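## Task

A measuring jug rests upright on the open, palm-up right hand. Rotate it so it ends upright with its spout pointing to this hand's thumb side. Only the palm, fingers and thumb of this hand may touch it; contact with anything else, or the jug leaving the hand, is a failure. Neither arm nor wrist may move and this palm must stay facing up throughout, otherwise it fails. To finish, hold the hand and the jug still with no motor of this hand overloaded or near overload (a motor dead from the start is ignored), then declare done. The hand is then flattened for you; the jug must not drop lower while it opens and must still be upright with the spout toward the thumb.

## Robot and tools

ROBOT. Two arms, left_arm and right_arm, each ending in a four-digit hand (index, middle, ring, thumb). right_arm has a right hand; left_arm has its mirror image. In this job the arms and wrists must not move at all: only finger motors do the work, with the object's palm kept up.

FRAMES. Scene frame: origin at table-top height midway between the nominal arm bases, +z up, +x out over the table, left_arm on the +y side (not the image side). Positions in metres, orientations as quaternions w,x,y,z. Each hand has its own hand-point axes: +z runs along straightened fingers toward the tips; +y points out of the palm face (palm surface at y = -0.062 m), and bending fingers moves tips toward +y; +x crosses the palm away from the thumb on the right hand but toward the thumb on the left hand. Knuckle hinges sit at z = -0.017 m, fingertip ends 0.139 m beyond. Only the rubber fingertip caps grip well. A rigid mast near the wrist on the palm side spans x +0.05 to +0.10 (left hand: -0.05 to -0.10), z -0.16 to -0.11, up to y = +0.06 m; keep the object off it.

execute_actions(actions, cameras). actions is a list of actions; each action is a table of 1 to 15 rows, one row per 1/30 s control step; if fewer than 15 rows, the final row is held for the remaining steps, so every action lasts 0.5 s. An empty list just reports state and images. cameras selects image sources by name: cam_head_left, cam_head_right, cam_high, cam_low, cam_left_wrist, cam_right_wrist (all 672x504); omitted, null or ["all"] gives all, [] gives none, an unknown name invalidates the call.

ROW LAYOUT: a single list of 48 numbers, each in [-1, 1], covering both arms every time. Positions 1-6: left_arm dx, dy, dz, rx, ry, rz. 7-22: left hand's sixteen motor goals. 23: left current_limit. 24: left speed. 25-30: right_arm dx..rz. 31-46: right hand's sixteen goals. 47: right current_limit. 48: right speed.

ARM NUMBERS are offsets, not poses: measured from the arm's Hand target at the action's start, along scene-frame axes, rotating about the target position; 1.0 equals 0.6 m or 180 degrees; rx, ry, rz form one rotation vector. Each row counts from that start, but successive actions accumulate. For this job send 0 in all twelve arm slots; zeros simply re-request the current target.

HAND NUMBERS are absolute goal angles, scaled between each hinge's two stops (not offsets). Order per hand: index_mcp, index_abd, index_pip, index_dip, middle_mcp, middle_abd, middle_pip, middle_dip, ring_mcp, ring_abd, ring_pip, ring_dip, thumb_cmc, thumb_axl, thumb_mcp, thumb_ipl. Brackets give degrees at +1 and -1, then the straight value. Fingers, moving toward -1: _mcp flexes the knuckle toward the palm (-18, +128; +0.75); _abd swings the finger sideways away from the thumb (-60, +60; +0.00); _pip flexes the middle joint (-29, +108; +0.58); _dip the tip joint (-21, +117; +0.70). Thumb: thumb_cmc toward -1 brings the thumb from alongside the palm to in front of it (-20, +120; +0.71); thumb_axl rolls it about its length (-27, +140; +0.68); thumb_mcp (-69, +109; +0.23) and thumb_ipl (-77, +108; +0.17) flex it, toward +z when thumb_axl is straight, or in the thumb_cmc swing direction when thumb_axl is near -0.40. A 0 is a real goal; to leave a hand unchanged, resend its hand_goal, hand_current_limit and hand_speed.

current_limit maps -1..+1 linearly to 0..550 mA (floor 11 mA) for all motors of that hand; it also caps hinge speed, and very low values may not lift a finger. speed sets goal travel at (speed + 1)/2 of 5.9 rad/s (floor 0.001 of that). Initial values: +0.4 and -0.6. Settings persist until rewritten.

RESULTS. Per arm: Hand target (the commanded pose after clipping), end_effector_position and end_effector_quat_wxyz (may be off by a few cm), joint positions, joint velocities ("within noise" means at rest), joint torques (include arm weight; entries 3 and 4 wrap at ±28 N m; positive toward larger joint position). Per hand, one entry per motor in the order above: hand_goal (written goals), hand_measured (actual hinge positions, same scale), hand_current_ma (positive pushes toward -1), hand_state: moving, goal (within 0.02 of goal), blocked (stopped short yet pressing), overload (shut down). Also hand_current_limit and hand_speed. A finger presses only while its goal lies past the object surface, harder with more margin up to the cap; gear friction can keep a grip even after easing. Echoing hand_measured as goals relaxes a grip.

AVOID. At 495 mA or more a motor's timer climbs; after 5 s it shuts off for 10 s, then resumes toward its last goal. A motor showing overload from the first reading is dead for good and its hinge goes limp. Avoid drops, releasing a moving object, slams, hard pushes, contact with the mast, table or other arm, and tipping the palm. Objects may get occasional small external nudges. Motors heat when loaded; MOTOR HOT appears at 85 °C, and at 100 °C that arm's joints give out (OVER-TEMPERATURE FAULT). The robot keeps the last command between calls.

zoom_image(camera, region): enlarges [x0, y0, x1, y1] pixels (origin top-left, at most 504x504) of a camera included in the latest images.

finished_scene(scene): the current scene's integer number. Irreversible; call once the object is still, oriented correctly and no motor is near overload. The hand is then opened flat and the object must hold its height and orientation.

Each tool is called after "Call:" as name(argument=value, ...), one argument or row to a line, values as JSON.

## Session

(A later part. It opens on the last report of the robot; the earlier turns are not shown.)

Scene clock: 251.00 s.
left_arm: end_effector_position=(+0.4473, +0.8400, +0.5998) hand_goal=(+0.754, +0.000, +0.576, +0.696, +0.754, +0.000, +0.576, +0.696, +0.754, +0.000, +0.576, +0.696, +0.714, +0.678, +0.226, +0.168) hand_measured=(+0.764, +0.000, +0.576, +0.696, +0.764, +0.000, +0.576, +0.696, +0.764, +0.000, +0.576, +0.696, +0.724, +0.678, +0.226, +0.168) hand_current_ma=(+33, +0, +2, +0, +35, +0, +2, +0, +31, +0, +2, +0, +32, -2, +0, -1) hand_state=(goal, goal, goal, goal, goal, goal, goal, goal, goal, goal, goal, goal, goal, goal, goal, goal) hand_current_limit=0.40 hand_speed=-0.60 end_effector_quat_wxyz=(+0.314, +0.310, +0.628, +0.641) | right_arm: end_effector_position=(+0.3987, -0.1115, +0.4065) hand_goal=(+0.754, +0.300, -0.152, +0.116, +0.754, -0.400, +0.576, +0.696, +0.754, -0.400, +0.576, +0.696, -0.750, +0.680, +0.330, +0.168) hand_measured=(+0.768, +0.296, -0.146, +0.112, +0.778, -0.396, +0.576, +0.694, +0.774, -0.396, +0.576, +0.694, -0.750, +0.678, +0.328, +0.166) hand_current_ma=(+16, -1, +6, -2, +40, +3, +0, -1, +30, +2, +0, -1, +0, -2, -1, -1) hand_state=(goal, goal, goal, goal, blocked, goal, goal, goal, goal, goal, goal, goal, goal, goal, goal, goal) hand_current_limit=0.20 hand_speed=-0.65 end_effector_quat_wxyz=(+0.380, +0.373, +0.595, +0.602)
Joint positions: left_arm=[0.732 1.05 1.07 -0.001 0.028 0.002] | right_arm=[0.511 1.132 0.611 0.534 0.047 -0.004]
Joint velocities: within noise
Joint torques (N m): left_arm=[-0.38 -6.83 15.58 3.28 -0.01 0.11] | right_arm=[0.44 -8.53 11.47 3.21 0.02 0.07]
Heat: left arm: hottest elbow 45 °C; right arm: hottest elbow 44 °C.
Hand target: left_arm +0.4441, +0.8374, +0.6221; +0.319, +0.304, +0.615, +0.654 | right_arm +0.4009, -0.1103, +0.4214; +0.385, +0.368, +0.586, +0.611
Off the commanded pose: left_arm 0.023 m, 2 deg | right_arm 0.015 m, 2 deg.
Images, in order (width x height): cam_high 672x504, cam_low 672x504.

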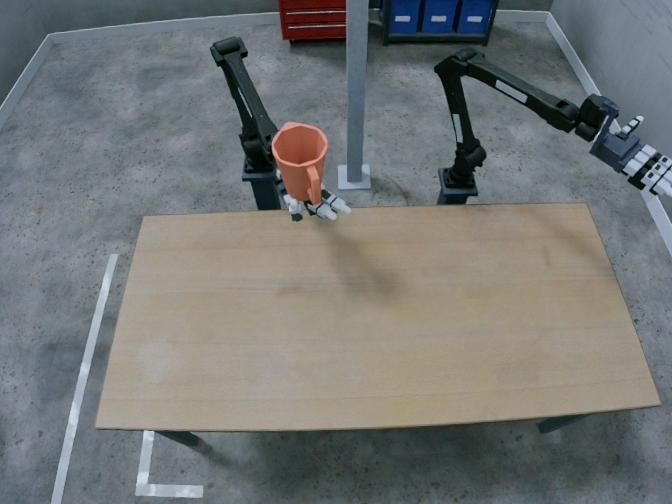

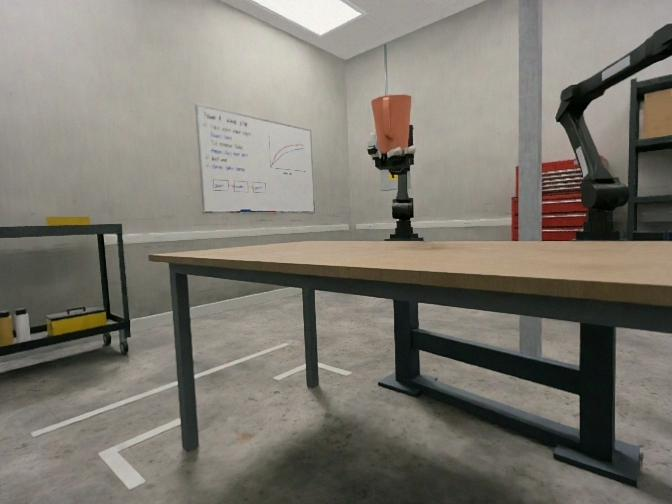

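Call:
execute_actions(
  actions=[
    [[0,0,0,0,0,0,0.754,0,0.576,0.696,0.754,0,0.576,0.696,0.754,0,0.576,0.696,0.714,0.678,0.226,0.168,0.4,-0.6,0,0,0,0,0,0,0.754,-0.3,-0.153,0.116,0.754,-0.5,0.576,0.696,0.754,-0.5,0.576,0.696,-0.75,0.68,0.33,0.168,0.2,-0.75]],
    [[0,0,0,0,0,0,0.754,0,0.576,0.696,0.754,0,0.576,0.696,0.754,0,0.576,0.696,0.714,0.678,0.226,0.168,0.4,-0.6,0,0,0,0,0,0,0.754,-0.3,-0.153,0.116,0.754,-0.5,0.576,0.696,0.754,-0.5,0.576,0.696,-0.75,0.68,0.33,0.168,0.2,-0.75]],
  ],
  cameras=["cam_high","cam_low"],
)

Call:
zoom_image(
  camera="cam_low",
  region=[350, 80, 430, 190],
)

Call:
zoom_image(
  camera="cam_high",
  region=[235, 110, 355, 240],
)

Scene clock: 258.23 s.
left_arm: end_effector_position=(+0.4473, +0.8400, +0.5998) hand_goal=(+0.754, +0.000, +0.576, +0.696, +0.754, +0.000, +0.576, +0.696, +0.754, +0.000, +0.576, +0.696, +0.714, +0.678, +0.226, +0.168) hand_measured=(+0.764, +0.000, +0.576, +0.696, +0.764, +0.000, +0.576, +0.696, +0.764, +0.000, +0.576, +0.696, +0.724, +0.678, +0.226, +0.168) hand_current_ma=(+33, +0, +2, +0, +35, +0, +2, +0, +31, +0, +2, +0, +32, -2, +0, -1) hand_state=(goal, goal, goal, goal, goal, goal, goal, goal, goal, goal, goal, goal, goal, goal, goal, goal) hand_current_limit=0.40 hand_speed=-0.60 end_effector_quat_wxyz=(+0.314, +0.310, +0.628, +0.641) | right_arm: end_effector_position=(+0.3987, -0.1115, +0.4065) hand_goal=(+0.754, -0.300, -0.152, +0.116, +0.754, -0.500, +0.576, +0.696, +0.754, -0.500, +0.576, +0.696, -0.750, +0.680, +0.330, +0.168) hand_measured=(+0.768, -0.296, -0.146, +0.112, +0.778, -0.494, +0.576, +0.694, +0.774, -0.496, +0.576, +0.694, -0.750, +0.678, +0.328, +0.166) hand_current_ma=(+16, +2, +6, -2, +40, +3, +0, -1, +30, +2, +0, -1, +0, -2, -1, -1) hand_state=(goal, goal, goal, goal, blocked, goal, goal, goal, goal, goal, goal, goal, goal, goal, goal, goal) hand_current_limit=0.20 hand_speed=-0.75 end_effector_quat_wxyz=(+0.380, +0.373, +0.595, +0.602)
Joint positions: left_arm=[0.732 1.05 1.07 -0.001 0.028 0.002] | right_arm=[0.511 1.132 0.611 0.534 0.047 -0.004]
Joint velocities: within noise
Joint torques (N m): left_arm=[-0.26 -6.83 15.56 3.29 -0.01 0.12] | right_arm=[0.38 -8.53 11.45 3.21 0.02 0.1]
Heat: left arm: hottest elbow 45 °C; right arm: hottest elbow 44 °C.
Hand target: left_arm +0.4441, +0.8374, +0.6221; +0.319, +0.304, +0.615, +0.654 | right_arm +0.4009, -0.1103, +0.4214; +0.385, +0.368, +0.586, +0.611
Off the commanded pose: left_arm 0.023 m, 2 deg | right_arm 0.015 m, 2 deg.
Images, in order (width x height): cam_high 672x504, cam_low 672x504.

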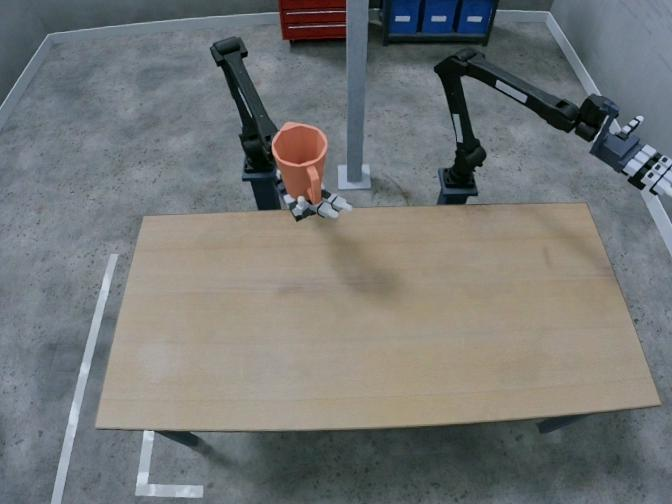

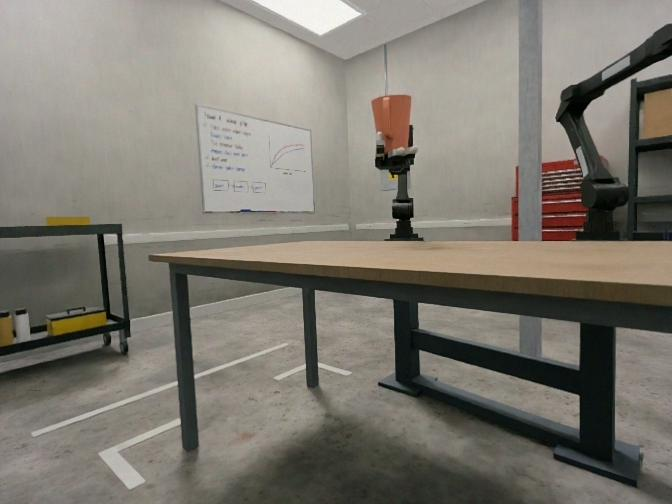

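Scaled by 4.582 from the camera's 672x504 image, which has a finer 960x720 frame.

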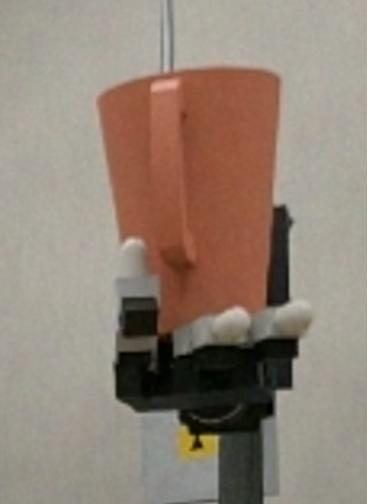

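Scaled by 3.877 from the camera's 672x504 image, which has a finer 960x720 frame.

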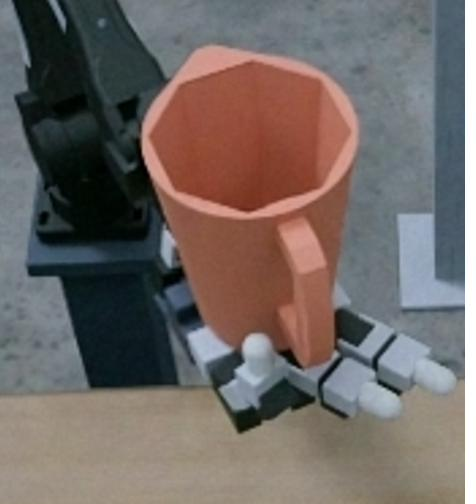

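Call:
execute_actions(
  actions=[
    [[0,0,0,0,0,0,0.754,0,0.576,0.696,0.754,0,0.576,0.696,0.754,0,0.576,0.696,0.714,0.678,0.226,0.168,0.4,-0.6,0,0,0,0,0,0,0.754,-0.75,-0.153,0.116,0.754,-0.7,0.576,0.696,0.754,-0.7,0.576,0.696,-0.75,0.68,0.33,0.168,0.2,-0.8]],
    [[0,0,0,0,0,0,0.754,0,0.576,0.696,0.754,0,0.576,0.696,0.754,0,0.576,0.696,0.714,0.678,0.226,0.168,0.4,-0.6,0,0,0,0,0,0,0.754,-0.75,-0.153,0.116,0.754,-0.7,0.576,0.696,0.754,-0.7,0.576,0.696,-0.75,0.68,0.33,0.168,0.2,-0.8]],
  ],
  cameras=["cam_high","cam_low"],
)

Call:
zoom_image(
  camera="cam_low",
  region=[350, 80, 430, 190],
)

Call:
zoom_image(
  camera="cam_high",
  region=[235, 110, 355, 240],
)

Scene clock: 264.17 s.
left_arm: end_effector_position=(+0.4473, +0.8400, +0.5998) hand_goal=(+0.754, +0.000, +0.576, +0.696, +0.754, +0.000, +0.576, +0.696, +0.754, +0.000, +0.576, +0.696, +0.714, +0.678, +0.226, +0.168) hand_measured=(+0.764, +0.000, +0.576, +0.696, +0.764, +0.000, +0.576, +0.696, +0.764, +0.000, +0.576, +0.696, +0.724, +0.678, +0.226, +0.168) hand_current_ma=(+33, +0, +2, +0, +35, +0, +2, +0, +31, +0, +2, +0, +32, -2, +0, -1) hand_state=(goal, goal, goal, goal, goal, goal, goal, goal, goal, goal, goal, goal, goal, goal, goal, goal) hand_current_limit=0.40 hand_speed=-0.60 end_effector_quat_wxyz=(+0.314, +0.310, +0.628, +0.641) | right_arm: end_effector_position=(+0.3987, -0.1115, +0.4065) hand_goal=(+0.754, -0.750, -0.152, +0.116, +0.754, -0.700, +0.576, +0.696, +0.754, -0.700, +0.576, +0.696, -0.750, +0.680, +0.330, +0.168) hand_measured=(+0.768, -0.740, -0.146, +0.112, +0.778, -0.642, +0.576, +0.694, +0.774, -0.696, +0.576, +0.694, -0.750, +0.678, +0.328, +0.166) hand_current_ma=(+16, +7, +4, -2, +40, +108, +0, -1, +30, +2, +0, -1, +0, -2, -1, -1) hand_state=(goal, goal, goal, goal, blocked, blocked, goal, goal, goal, goal, goal, goal, goal, goal, goal, goal) hand_current_limit=0.20 hand_speed=-0.80 end_effector_quat_wxyz=(+0.380, +0.373, +0.595, +0.602)
Joint positions: left_arm=[0.732 1.05 1.07 -0.001 0.028 0.002] | right_arm=[0.511 1.132 0.611 0.534 0.047 -0.004]
Joint velocities: within noise
Joint torques (N m): left_arm=[-0.38 -6.83 15.53 3.28 -0.02 0.13] | right_arm=[0.38 -8.47 11.43 3.21 0.02 0.11]
Heat: left arm: hottest elbow 45 °C; right arm: hottest elbow 44 °C.
Hand target: left_arm +0.4441, +0.8374, +0.6221; +0.319, +0.304, +0.615, +0.654 | right_arm +0.4009, -0.1103, +0.4214; +0.385, +0.368, +0.586, +0.611
Off the commanded pose: left_arm 0.023 m, 2 deg | right_arm 0.015 m, 2 deg.
Images, in order (width x height): cam_high 672x504, cam_low 672x504.

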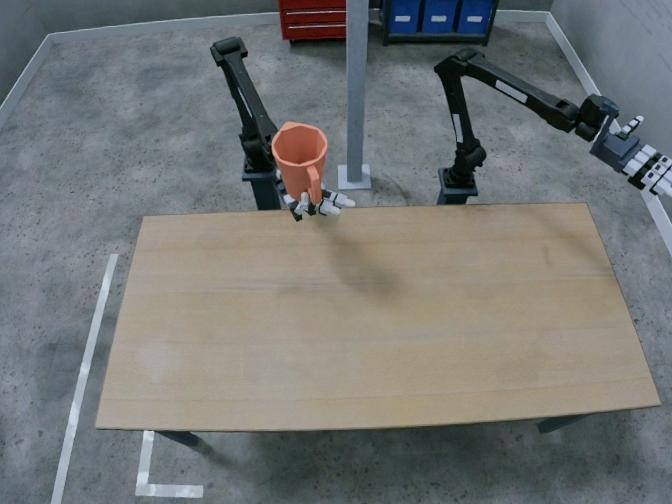

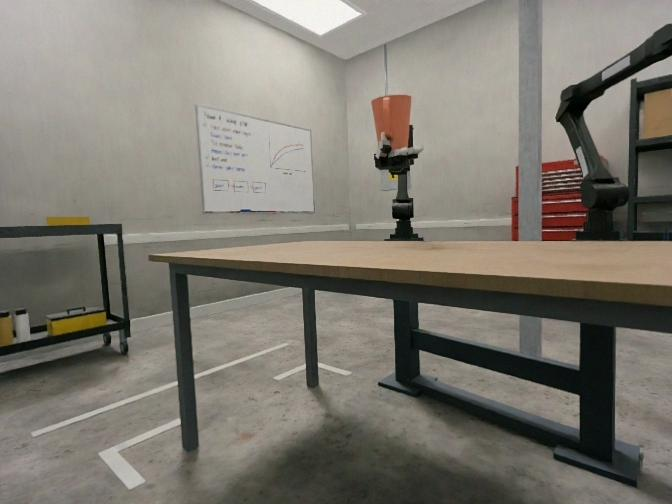

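Scaled by 4.582 from the camera's 672x504 image, which has a finer 960x720 frame.

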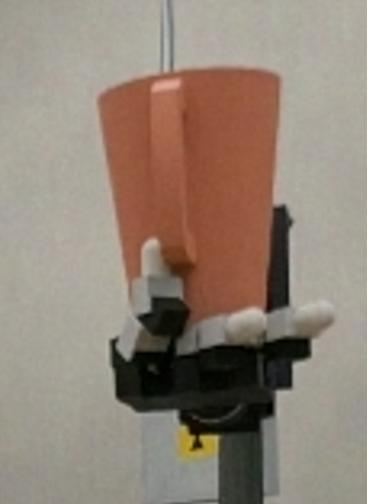

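Scaled by 3.877 from the camera's 672x504 image, which has a finer 960x720 frame.

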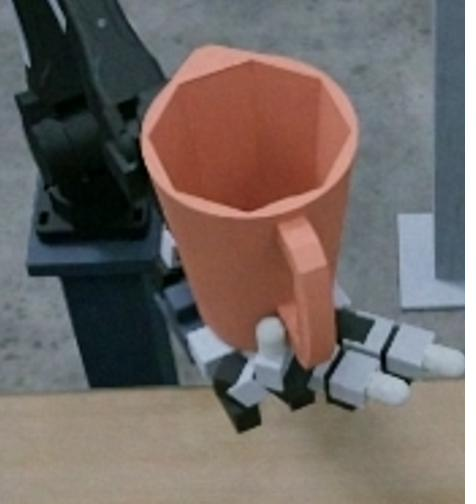

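Call:
execute_actions(
  actions=[
    [[0,0,0,0,0,0,0.754,0,0.576,0.696,0.754,0,0.576,0.696,0.754,0,0.576,0.696,0.714,0.678,0.226,0.168,0.4,-0.6,0,0,0,0,0,0,0.754,-1.0,-0.153,0.25,0.754,-0.62,0.576,0.696,0.754,-0.8,0.576,0.696,-0.75,0.68,0.33,0.168,0.2,-0.8]],
    [[0,0,0,0,0,0,0.754,0,0.576,0.696,0.754,0,0.576,0.696,0.754,0,0.576,0.696,0.714,0.678,0.226,0.168,0.4,-0.6,0,0,0,0,0,0,0.754,-1.0,-0.153,0.25,0.754,-0.62,0.576,0.696,0.754,-0.8,0.576,0.696,-0.75,0.68,0.33,0.168,0.2,-0.8]],
  ],
  cameras=["cam_high","cam_low"],
)

Call:
zoom_image(
  camera="cam_low",
  region=[350, 80, 430, 190],
)

Call:
zoom_image(
  camera="cam_high",
  region=[235, 110, 355, 240],
)

Scene clock: 272.53 s.
left_arm: end_effector_position=(+0.4473, +0.8400, +0.5998) hand_goal=(+0.754, +0.000, +0.576, +0.696, +0.754, +0.000, +0.576, +0.696, +0.754, +0.000, +0.576, +0.696, +0.714, +0.678, +0.226, +0.168) hand_measured=(+0.764, +0.000, +0.576, +0.696, +0.764, +0.000, +0.576, +0.696, +0.764, +0.000, +0.576, +0.696, +0.724, +0.678, +0.226, +0.168) hand_current_ma=(+33, +0, +2, +0, +35, +0, +2, +0, +31, +0, +2, +0, +32, -2, +0, -1) hand_state=(goal, goal, goal, goal, goal, goal, goal, goal, goal, goal, goal, goal, goal, goal, goal, goal) hand_current_limit=0.40 hand_speed=-0.60 end_effector_quat_wxyz=(+0.314, +0.310, +0.628, +0.641) | right_arm: end_effector_position=(+0.3987, -0.1115, +0.4065) hand_goal=(+0.754, -1.000, -0.152, +0.250, +0.754, -0.620, +0.576, +0.696, +0.754, -0.800, +0.576, +0.696, -0.750, +0.680, +0.330, +0.168) hand_measured=(+0.768, -0.774, -0.150, +0.240, +0.778, -0.632, +0.576, +0.694, +0.774, -0.796, +0.576, +0.694, -0.750, +0.678, +0.328, +0.166) hand_current_ma=(+18, +330, +1, -9, +40, -10, +0, -1, +30, +2, +0, -1, +0, -2, -1, -1) hand_state=(goal, blocked, goal, goal, blocked, goal, goal, goal, goal, goal, goal, goal, goal, goal, goal, goal) hand_current_limit=0.20 hand_speed=-0.80 end_effector_quat_wxyz=(+0.380, +0.373, +0.595, +0.602)
Joint positions: left_arm=[0.732 1.05 1.07 -0.001 0.028 0.002] | right_arm=[0.511 1.132 0.611 0.534 0.047 -0.004]
Joint velocities: within noise
Joint torques (N m): left_arm=[-0.38 -6.77 15.57 3.26 -0.01 0.12] | right_arm=[0.38 -8.47 11.45 3.19 0.02 0.12]
Heat: left arm: hottest elbow 45 °C; right arm: hottest elbow 44 °C.
Hand target: left_arm +0.4441, +0.8374, +0.6221; +0.319, +0.304, +0.615, +0.654 | right_arm +0.4009, -0.1103, +0.4214; +0.385, +0.368, +0.586, +0.611
Off the commanded pose: left_arm 0.023 m, 2 deg | right_arm 0.015 m, 2 deg.
Images, in order (width x height): cam_high 672x504, cam_low 672x504.

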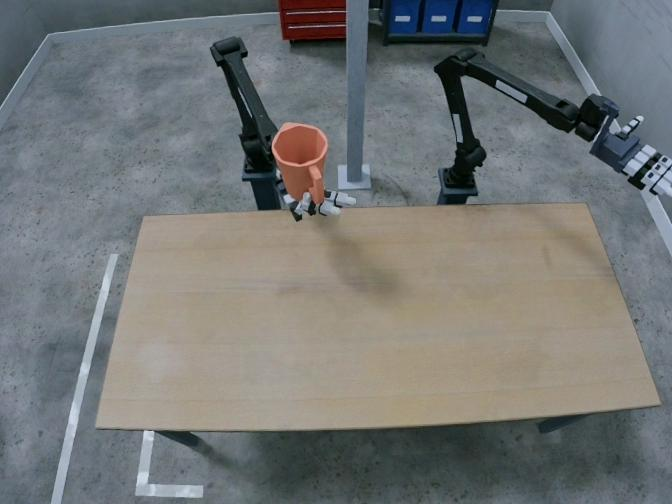

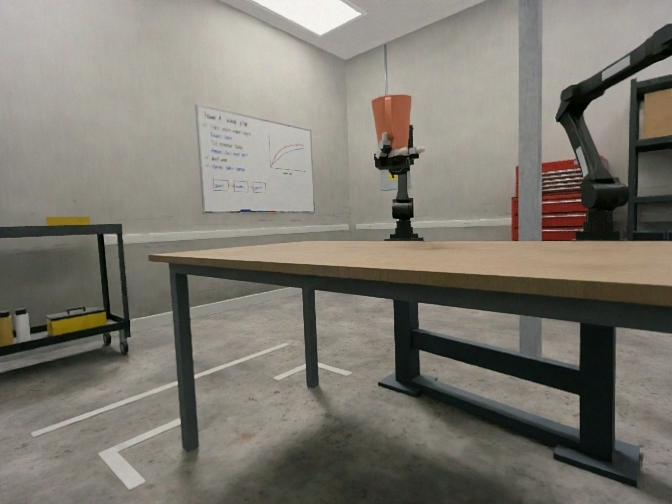

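Scaled by 4.582 from the camera's 672x504 image, which has a finer 960x720 frame.

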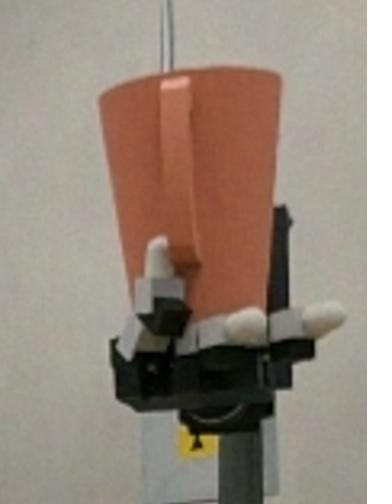

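Scaled by 3.877 from the camera's 672x504 image, which has a finer 960x720 frame.

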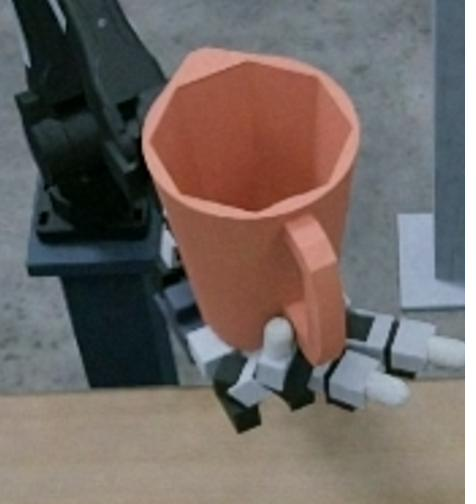

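Call:
execute_actions(
  actions=[
    [[0,0,0,0,0,0,0.754,0,0.576,0.696,0.754,0,0.576,0.696,0.754,0,0.576,0.696,0.714,0.678,0.226,0.168,0.4,-0.6,0,0,0,0,0,0,0.754,-0.8,-0.153,0.25,0.754,-0.9,0.576,0.696,0.754,-1.0,0.576,0.696,-0.75,0.68,0.33,0.168,0.2,-0.8]],
    [[0,0,0,0,0,0,0.754,0,0.576,0.696,0.754,0,0.576,0.696,0.754,0,0.576,0.696,0.714,0.678,0.226,0.168,0.4,-0.6,0,0,0,0,0,0,0.754,-1.0,-0.153,0.25,0.754,-0.95,0.576,0.696,0.754,-1.0,0.576,0.696,-0.75,0.68,0.33,0.168,0.2,-0.8]],
  ],
  cameras=["cam_high","cam_low"],
)

Call:
zoom_image(
  camera="cam_low",
  region=[350, 80, 430, 190],
)

Call:
zoom_image(
  camera="cam_high",
  region=[235, 110, 355, 240],
)

Scene clock: 280.77 s.
left_arm: end_effector_position=(+0.4473, +0.8400, +0.5998) hand_goal=(+0.754, +0.000, +0.576, +0.696, +0.754, +0.000, +0.576, +0.696, +0.754, +0.000, +0.576, +0.696, +0.714, +0.678, +0.226, +0.168) hand_measured=(+0.764, +0.000, +0.576, +0.696, +0.764, +0.000, +0.576, +0.696, +0.764, +0.000, +0.576, +0.696, +0.724, +0.678, +0.226, +0.168) hand_current_ma=(+33, +0, +2, +0, +35, +0, +2, +0, +31, +0, +2, +0, +32, -2, +0, -1) hand_state=(goal, goal, goal, goal, goal, goal, goal, goal, goal, goal, goal, goal, goal, goal, goal, goal) hand_current_limit=0.40 hand_speed=-0.60 end_effector_quat_wxyz=(+0.314, +0.310, +0.628, +0.641) | right_arm: end_effector_position=(+0.3987, -0.1115, +0.4065) hand_goal=(+0.754, -1.000, -0.152, +0.250, +0.754, -0.950, +0.576, +0.696, +0.754, -1.000, +0.576, +0.696, -0.750, +0.680, +0.330, +0.168) hand_measured=(+0.768, -0.776, -0.152, +0.244, +0.778, -0.650, +0.576, +0.694, +0.774, -0.996, +0.576, +0.694, -0.750, +0.678, +0.328, +0.166) hand_current_ma=(+18, +330, +0, -4, +39, +330, +0, -1, +30, +2, +0, -1, +0, -2, -1, -1) hand_state=(goal, blocked, goal, goal, blocked, blocked, goal, goal, goal, goal, goal, goal, goal, goal, goal, goal) hand_current_limit=0.20 hand_speed=-0.80 end_effector_quat_wxyz=(+0.380, +0.373, +0.595, +0.602)
Joint positions: left_arm=[0.732 1.05 1.07 -0.001 0.028 0.002] | right_arm=[0.511 1.132 0.611 0.534 0.047 -0.004]
Joint velocities: within noise
Joint torques (N m): left_arm=[-0.38 -6.83 15.57 3.3 -0.01 0.12] | right_arm=[0.44 -8.53 11.44 3.19 0.02 0.12]
Heat: left arm: hottest elbow 45 °C; right arm: hottest elbow 44 °C.
Hand target: left_arm +0.4441, +0.8374, +0.6221; +0.319, +0.304, +0.615, +0.654 | right_arm +0.4009, -0.1103, +0.4214; +0.385, +0.368, +0.586, +0.611
Off the commanded pose: left_arm 0.023 m, 2 deg | right_arm 0.015 m, 2 deg.
Images, in order (width x height): cam_high 672x504, cam_low 672x504.

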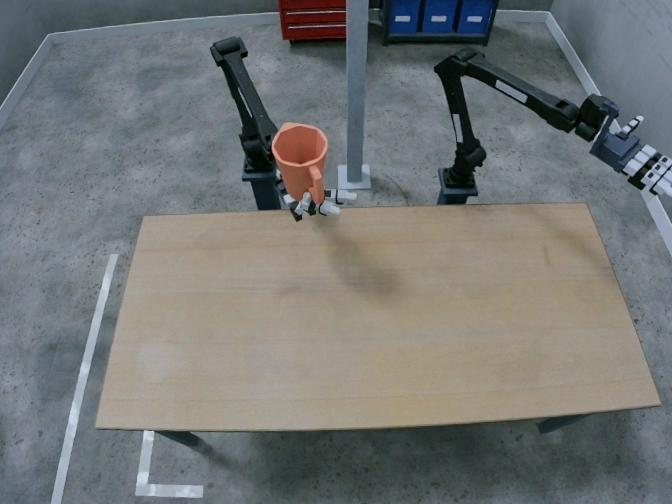

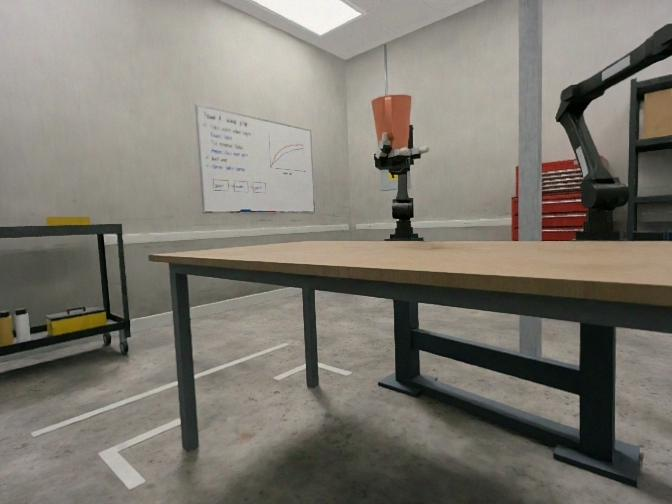

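Scaled by 4.582 from the camera's 672x504 image, which has a finer 960x720 frame.

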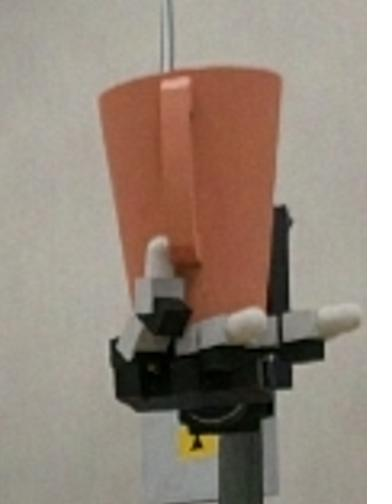

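Scaled by 3.877 from the camera's 672x504 image, which has a finer 960x720 frame.

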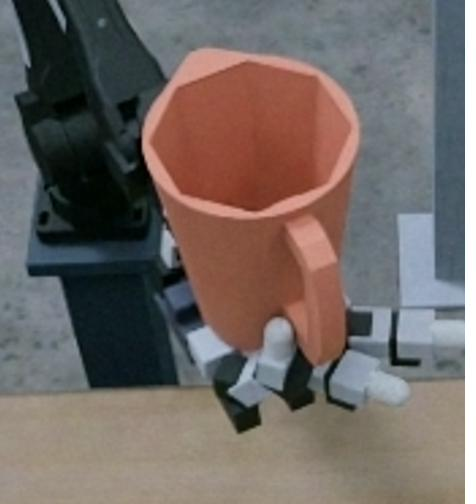

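Call:
execute_actions(
  actions=[
    [[0,0,0,0,0,0,0.754,0,0.576,0.696,0.754,0,0.576,0.696,0.754,0,0.576,0.696,0.714,0.678,0.226,0.168,0.4,-0.6,0,0,0,0,0,0,0.754,-0.8,-0.153,0.45,0.754,-0.65,0.576,0.696,0.754,-1.0,0.576,0.696,-0.75,0.68,0.33,0.168,0.2,-0.8]],
    [[0,0,0,0,0,0,0.754,0,0.576,0.696,0.754,0,0.576,0.696,0.754,0,0.576,0.696,0.714,0.678,0.226,0.168,0.4,-0.6,0,0,0,0,0,0,0.754,-0.8,-0.153,0.69,0.754,-0.65,0.576,0.696,0.754,-1.0,0.576,0.696,-0.75,0.68,0.33,0.168,0.2,-0.8]],
  ],
  cameras=["cam_high","cam_low"],
)

Call:
zoom_image(
  camera="cam_low",
  region=[350, 80, 430, 190],
)

Call:
zoom_image(
  camera="cam_high",
  region=[235, 110, 355, 240],
)

Scene clock: 291.77 s.
left_arm: end_effector_position=(+0.4473, +0.8400, +0.5998) hand_goal=(+0.754, +0.000, +0.576, +0.696, +0.754, +0.000, +0.576, +0.696, +0.754, +0.000, +0.576, +0.696, +0.714, +0.678, +0.226, +0.168) hand_measured=(+0.764, +0.000, +0.576, +0.696, +0.764, +0.000, +0.576, +0.696, +0.764, +0.000, +0.576, +0.696, +0.724, +0.678, +0.226, +0.168) hand_current_ma=(+33, +0, +2, +0, +35, +0, +2, +0, +31, +0, +2, +0, +32, -2, +0, -1) hand_state=(goal, goal, goal, goal, goal, goal, goal, goal, goal, goal, goal, goal, goal, goal, goal, goal) hand_current_limit=0.40 hand_speed=-0.60 end_effector_quat_wxyz=(+0.314, +0.310, +0.628, +0.641) | right_arm: end_effector_position=(+0.3987, -0.1115, +0.4065) hand_goal=(+0.754, -0.800, -0.152, +0.690, +0.754, -0.650, +0.576, +0.696, +0.754, -1.000, +0.576, +0.696, -0.750, +0.680, +0.330, +0.168) hand_measured=(+0.768, -0.770, -0.154, +0.680, +0.778, -0.638, +0.578, +0.694, +0.774, -0.996, +0.576, +0.694, -0.750, +0.678, +0.328, +0.166) hand_current_ma=(+18, +43, +0, -9, +39, +11, +1, -1, +30, +2, +0, -1, +0, -2, -1, -1) hand_state=(goal, blocked, goal, goal, blocked, goal, goal, goal, goal, goal, goal, goal, goal, goal, goal, goal) hand_current_limit=0.20 hand_speed=-0.80 end_effector_quat_wxyz=(+0.380, +0.373, +0.595, +0.602)
Joint positions: left_arm=[0.732 1.05 1.07 -0.001 0.028 0.002] | right_arm=[0.511 1.132 0.611 0.534 0.047 -0.004]
Joint velocities: within noise
Joint torques (N m): left_arm=[-0.44 -6.89 15.54 3.28 -0.01 0.12] | right_arm=[0.38 -8.47 11.45 3.19 0.02 0.12]
Heat: left arm: hottest elbow 45 °C; right arm: hottest elbow 44 °C.
Hand target: left_arm +0.4441, +0.8374, +0.6221; +0.319, +0.304, +0.615, +0.654 | right_arm +0.4009, -0.1103, +0.4214; +0.385, +0.368, +0.586, +0.611
Off the commanded pose: left_arm 0.023 m, 2 deg | right_arm 0.015 m, 2 deg.
Images, in order (width x height): cam_high 672x504, cam_low 672x504.

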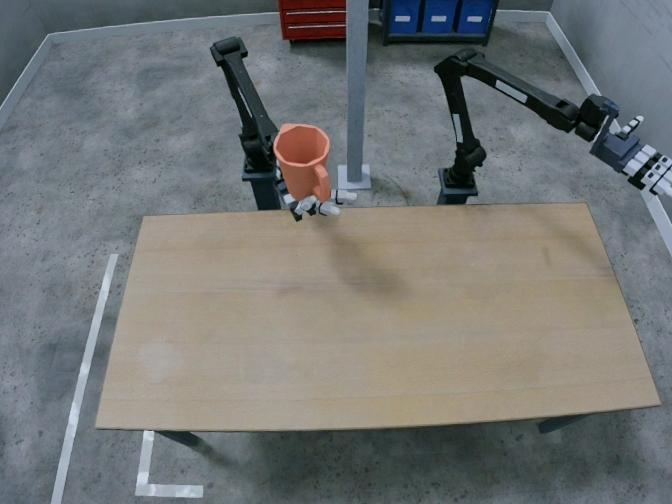

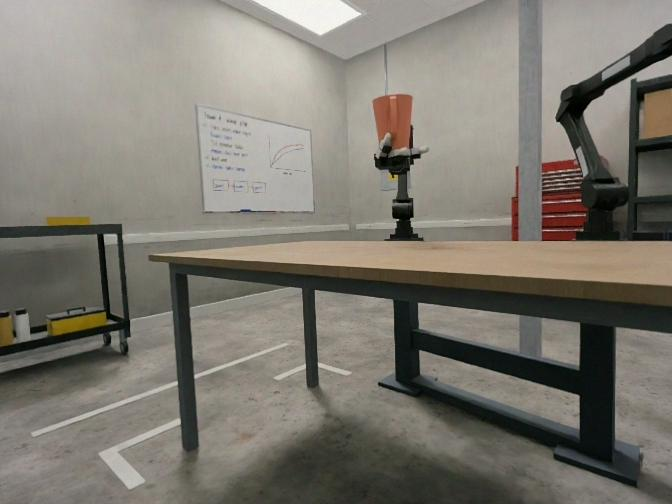

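Scaled by 4.582 from the camera's 672x504 image, which has a finer 960x720 frame.

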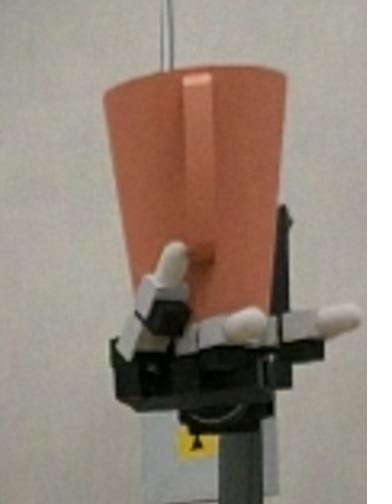

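Scaled by 3.877 from the camera's 672x504 image, which has a finer 960x720 frame.

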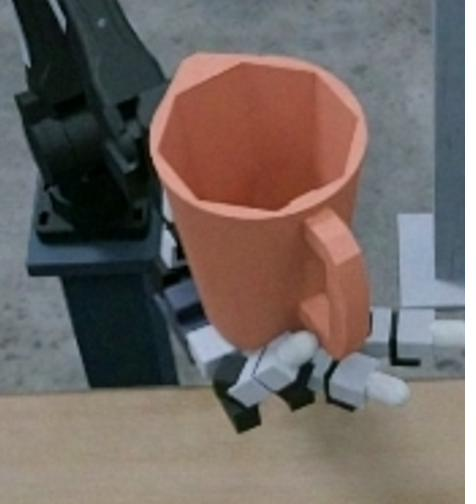

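Call:
execute_actions(
  actions=[
    [[0,0,0,0,0,0,0.754,0,0.576,0.696,0.754,0,0.576,0.696,0.754,0,0.576,0.696,0.714,0.678,0.226,0.168,0.4,-0.6,0,0,0,0,0,0,0.754,-0.77,-0.153,0.69,0.754,-0.64,0.576,0.696,0.754,-0.95,-0.2,0.116,-0.75,0.68,0.33,0.168,0.2,-0.7]],
    [[0,0,0,0,0,0,0.754,0,0.576,0.696,0.754,0,0.576,0.696,0.754,0,0.576,0.696,0.714,0.678,0.226,0.168,0.4,-0.6,0,0,0,0,0,0,0.754,-0.77,-0.153,0.69,0.754,-0.64,0.576,0.696,0.754,-0.95,-0.5,0.116,-0.75,0.68,0.33,0.168,0.2,-0.8]],
  ],
  cameras=["cam_high","cam_low","cam_right_wrist","cam_head_right"],
)

Call:
zoom_image(
  camera="cam_low",
  region=[350, 80, 430, 190],
)

Call:
zoom_image(
  camera="cam_high",
  region=[235, 110, 355, 240],
)

Call:
zoom_image(
  camera="cam_head_right",
  region=[310, 170, 420, 300],
)

Scene clock: 329.60 s.
left_arm: end_effector_position=(+0.4473, +0.8400, +0.5998) hand_goal=(+0.754, +0.000, +0.576, +0.696, +0.754, +0.000, +0.576, +0.696, +0.754, +0.000, +0.576, +0.696, +0.714, +0.678, +0.226, +0.168) hand_measured=(+0.764, +0.000, +0.576, +0.696, +0.764, +0.000, +0.576, +0.696, +0.764, +0.000, +0.576, +0.696, +0.724, +0.678, +0.226, +0.168) hand_current_ma=(+33, +0, +2, +0, +35, +0, +2, +0, +31, +0, +2, +0, +32, -2, +0, -1) hand_state=(goal, goal, goal, goal, goal, goal, goal, goal, goal, goal, goal, goal, goal, goal, goal, goal) hand_current_limit=0.40 hand_speed=-0.60 end_effector_quat_wxyz=(+0.314, +0.310, +0.628, +0.641) | right_arm: end_effector_position=(+0.3987, -0.1115, +0.4065) hand_goal=(+0.754, -0.770, -0.152, +0.690, +0.754, -0.640, +0.576, +0.696, +0.754, -0.950, -0.500, +0.116, -0.750, +0.680, +0.330, +0.168) hand_measured=(+0.768, -0.760, -0.154, +0.686, +0.778, -0.636, +0.578, +0.694, +0.774, -0.954, -0.470, +0.120, -0.750, +0.678, +0.328, +0.166) hand_current_ma=(+18, +8, +0, -2, +39, +3, +1, -1, +30, -2, +51, +4, +0, -2, -1, -1) hand_state=(goal, goal, goal, goal, blocked, goal, goal, goal, goal, goal, blocked, goal, goal, goal, goal, goal) hand_current_limit=0.20 hand_speed=-0.80 end_effector_quat_wxyz=(+0.380, +0.373, +0.595, +0.602)
Joint positions: left_arm=[0.732 1.05 1.07 -0.001 0.028 0.002] | right_arm=[0.511 1.132 0.611 0.534 0.047 -0.004]
Joint velocities: within noise
Joint torques (N m): left_arm=[-0.26 -6.77 15.57 3.28 -0.01 0.13] | right_arm=[0.38 -8.47 11.44 3.19 0.02 0.11]
Heat: left arm: hottest elbow 45 °C; right arm: hottest elbow 44 °C.
Hand target: left_arm +0.4441, +0.8374, +0.6221; +0.319, +0.304, +0.615, +0.654 | right_arm +0.4009, -0.1103, +0.4214; +0.385, +0.368, +0.586, +0.611
Off the commanded pose: left_arm 0.023 m, 2 deg | right_arm 0.015 m, 2 deg.
camera_calibration:
cam_right_wrist: T_world_to_cam=[[0.352078, -0.653346, 0.670209, -0.450958], [-0.463745, -0.743755, -0.481424, 0.249477], [0.813008, -0.141307, -0.564845, 0.015375], [0, 0, 0, 1]] pos_world=[0.261965, -0.106909, 0.431025]
Images, in order (width x height): cam_head_right 672x504, cam_high 672x504, cam_low 672x504, cam_right_wrist 672x504.

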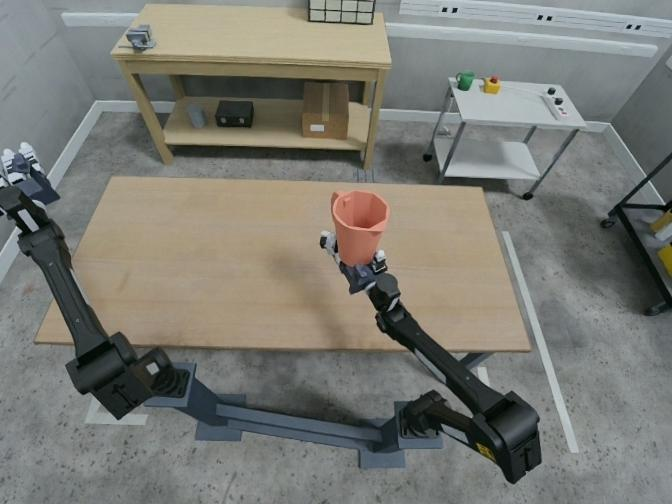

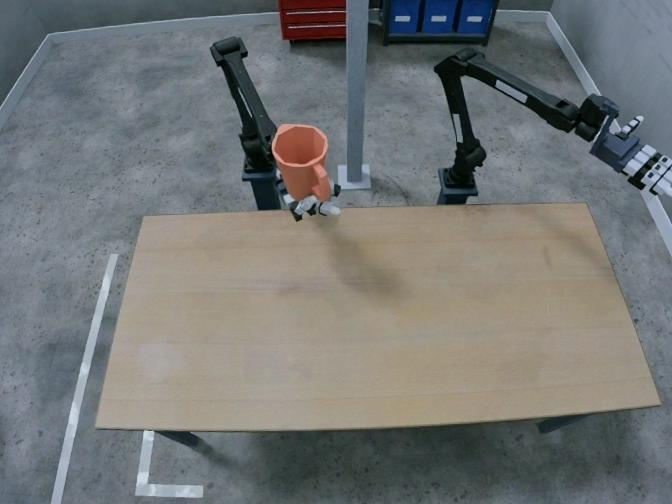

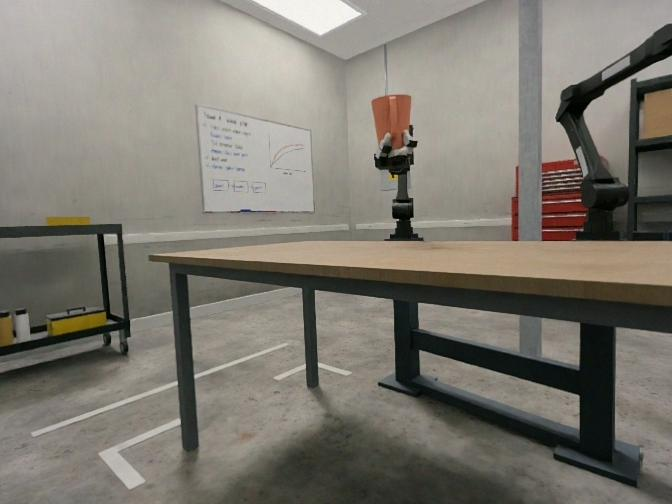

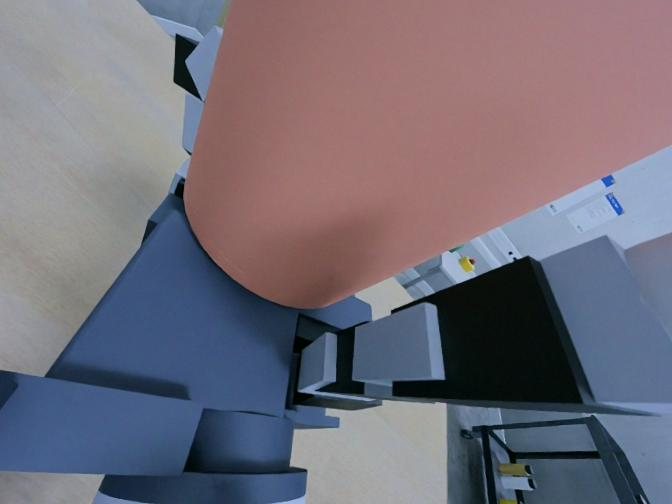

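Scaled by 4.582 from the camera's 672x504 image, which has a finer 960x720 frame.

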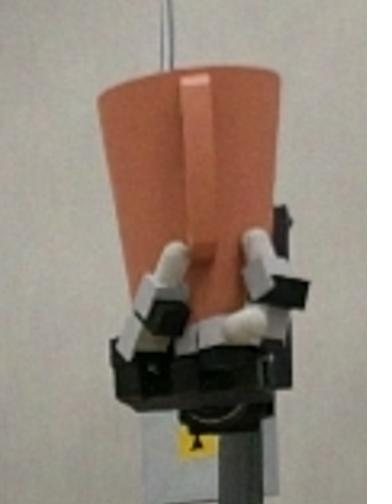

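Scaled by 3.877 from the camera's 672x504 image, which has a finer 960x720 frame.

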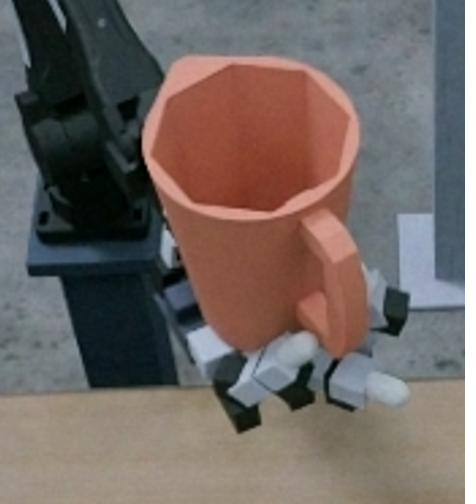

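Scaled by 3.877 from the camera's 672x504 image, which has a finer 960x720 frame.

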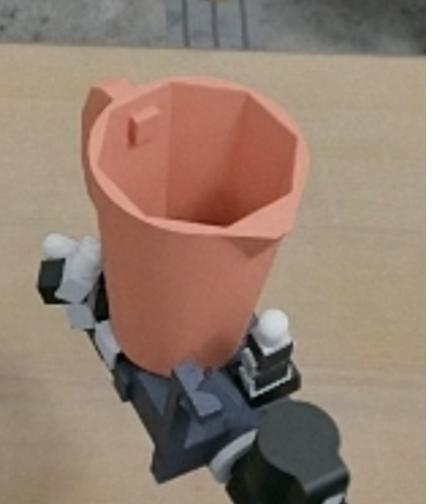

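Call:
execute_actions(
  actions=[
    [[0,0,0,0,0,0,0.754,0,0.576,0.696,0.754,0,0.576,0.696,0.754,0,0.576,0.696,0.714,0.678,0.226,0.168,0.4,-0.6,0,0,0,0,0,0,0.754,-0.77,-0.153,0.69,0.754,-0.64,0.576,0.696,0.754,-0.95,-0.8,0.116,-0.75,0.68,0.33,0.168,0.2,-0.85]],
    [[0,0,0,0,0,0,0.754,0,0.576,0.696,0.754,0,0.576,0.696,0.754,0,0.576,0.696,0.714,0.678,0.226,0.168,0.4,-0.6,0,0,0,0,0,0,0.754,-0.77,-0.153,0.69,0.754,-0.64,0.576,0.696,0.754,-0.95,-0.95,0.0,-0.75,0.68,0.33,0.168,0.2,-0.85]],
  ],
  cameras=["cam_high","cam_low","cam_right_wrist"],
)

Call:
zoom_image(
  camera="cam_low",
  region=[350, 80, 430, 190],
)

Call:
zoom_image(
  camera="cam_high",
  region=[235, 110, 355, 240],
)

Scene clock: 341.00 s.
left_arm: end_effector_position=(+0.4473, +0.8400, +0.5998) hand_goal=(+0.754, +0.000, +0.576, +0.696, +0.754, +0.000, +0.576, +0.696, +0.754, +0.000, +0.576, +0.696, +0.714, +0.678, +0.226, +0.168) hand_measured=(+0.764, +0.000, +0.576, +0.696, +0.764, +0.000, +0.576, +0.696, +0.764, +0.000, +0.576, +0.696, +0.724, +0.678, +0.226, +0.168) hand_current_ma=(+33, +0, +2, +0, +35, +0, +2, +0, +31, +0, +2, +0, +32, -2, +0, -1) hand_state=(goal, goal, goal, goal, goal, goal, goal, goal, goal, goal, goal, goal, goal, goal, goal, goal) hand_current_limit=0.40 hand_speed=-0.60 end_effector_quat_wxyz=(+0.314, +0.310, +0.628, +0.641) | right_arm: end_effector_position=(+0.3987, -0.1115, +0.4065) hand_goal=(+0.754, -0.770, -0.152, +0.690, +0.754, -0.640, +0.576, +0.696, +0.754, -0.950, -0.950, +0.000, -0.750, +0.680, +0.330, +0.168) hand_measured=(+0.768, -0.760, -0.154, +0.688, +0.778, -0.636, +0.578, +0.694, +0.774, -0.952, -0.726, +0.048, -0.750, +0.678, +0.328, +0.166) hand_current_ma=(+18, +8, +0, -2, +39, +3, +1, -1, +32, -1, +330, +100, +0, -2, -1, -1) hand_state=(goal, goal, goal, goal, blocked, goal, goal, goal, blocked, goal, blocked, blocked, goal, goal, goal, goal) hand_current_limit=0.20 hand_speed=-0.85 end_effector_quat_wxyz=(+0.380, +0.373, +0.595, +0.602)
Joint positions: left_arm=[0.732 1.05 1.07 -0.001 0.028 0.002] | right_arm=[0.511 1.132 0.611 0.534 0.047 -0.004]
Joint velocities: within noise
Joint torques (N m): left_arm=[-0.38 -6.95 15.56 3.25 -0.01 0.13] | right_arm=[0.44 -8.47 11.44 3.18 0.02 0.1]
Heat: left arm: hottest elbow 45 °C; right arm: hottest elbow 44 °C.
Hand target: left_arm +0.4441, +0.8374, +0.6221; +0.319, +0.304, +0.615, +0.654 | right_arm +0.4009, -0.1103, +0.4214; +0.385, +0.368, +0.586, +0.611
Off the commanded pose: left_arm 0.023 m, 2 deg | right_arm 0.015 m, 2 deg.
camera_calibration:
cam_right_wrist: T_world_to_cam=[[0.352078, -0.653346, 0.670209, -0.450958], [-0.463745, -0.743755, -0.481424, 0.249477], [0.813008, -0.141307, -0.564845, 0.015375], [0, 0, 0, 1]] pos_world=[0.261965, -0.106909, 0.431025]
Images, in order (width x height): cam_high 672x504, cam_low 672x504, cam_right_wrist 672x504.

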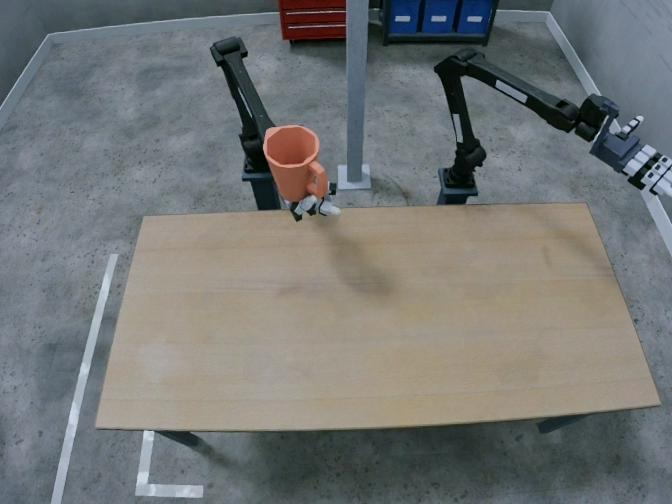

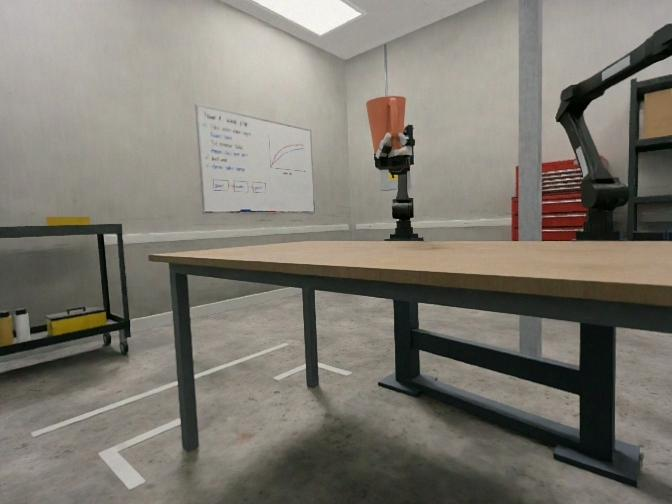

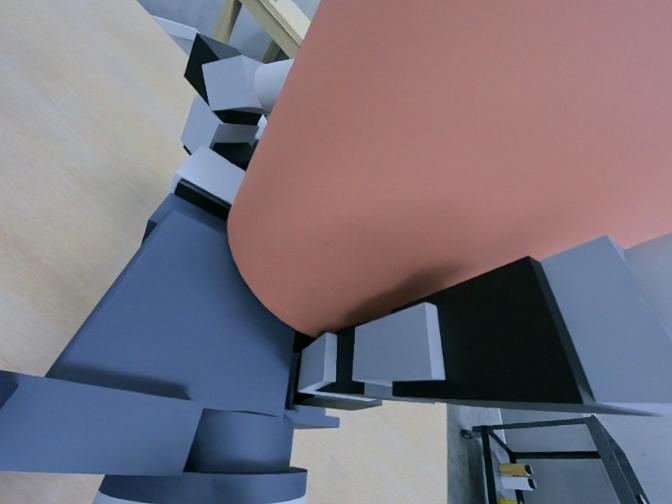

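Scaled by 4.582 from the camera's 672x504 image, which has a finer 960x720 frame.

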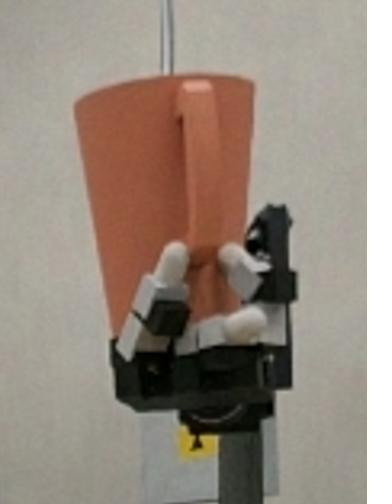

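Scaled by 3.877 from the camera's 672x504 image, which has a finer 960x720 frame.

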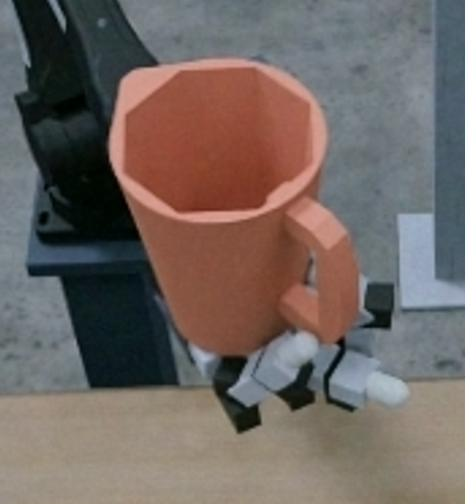

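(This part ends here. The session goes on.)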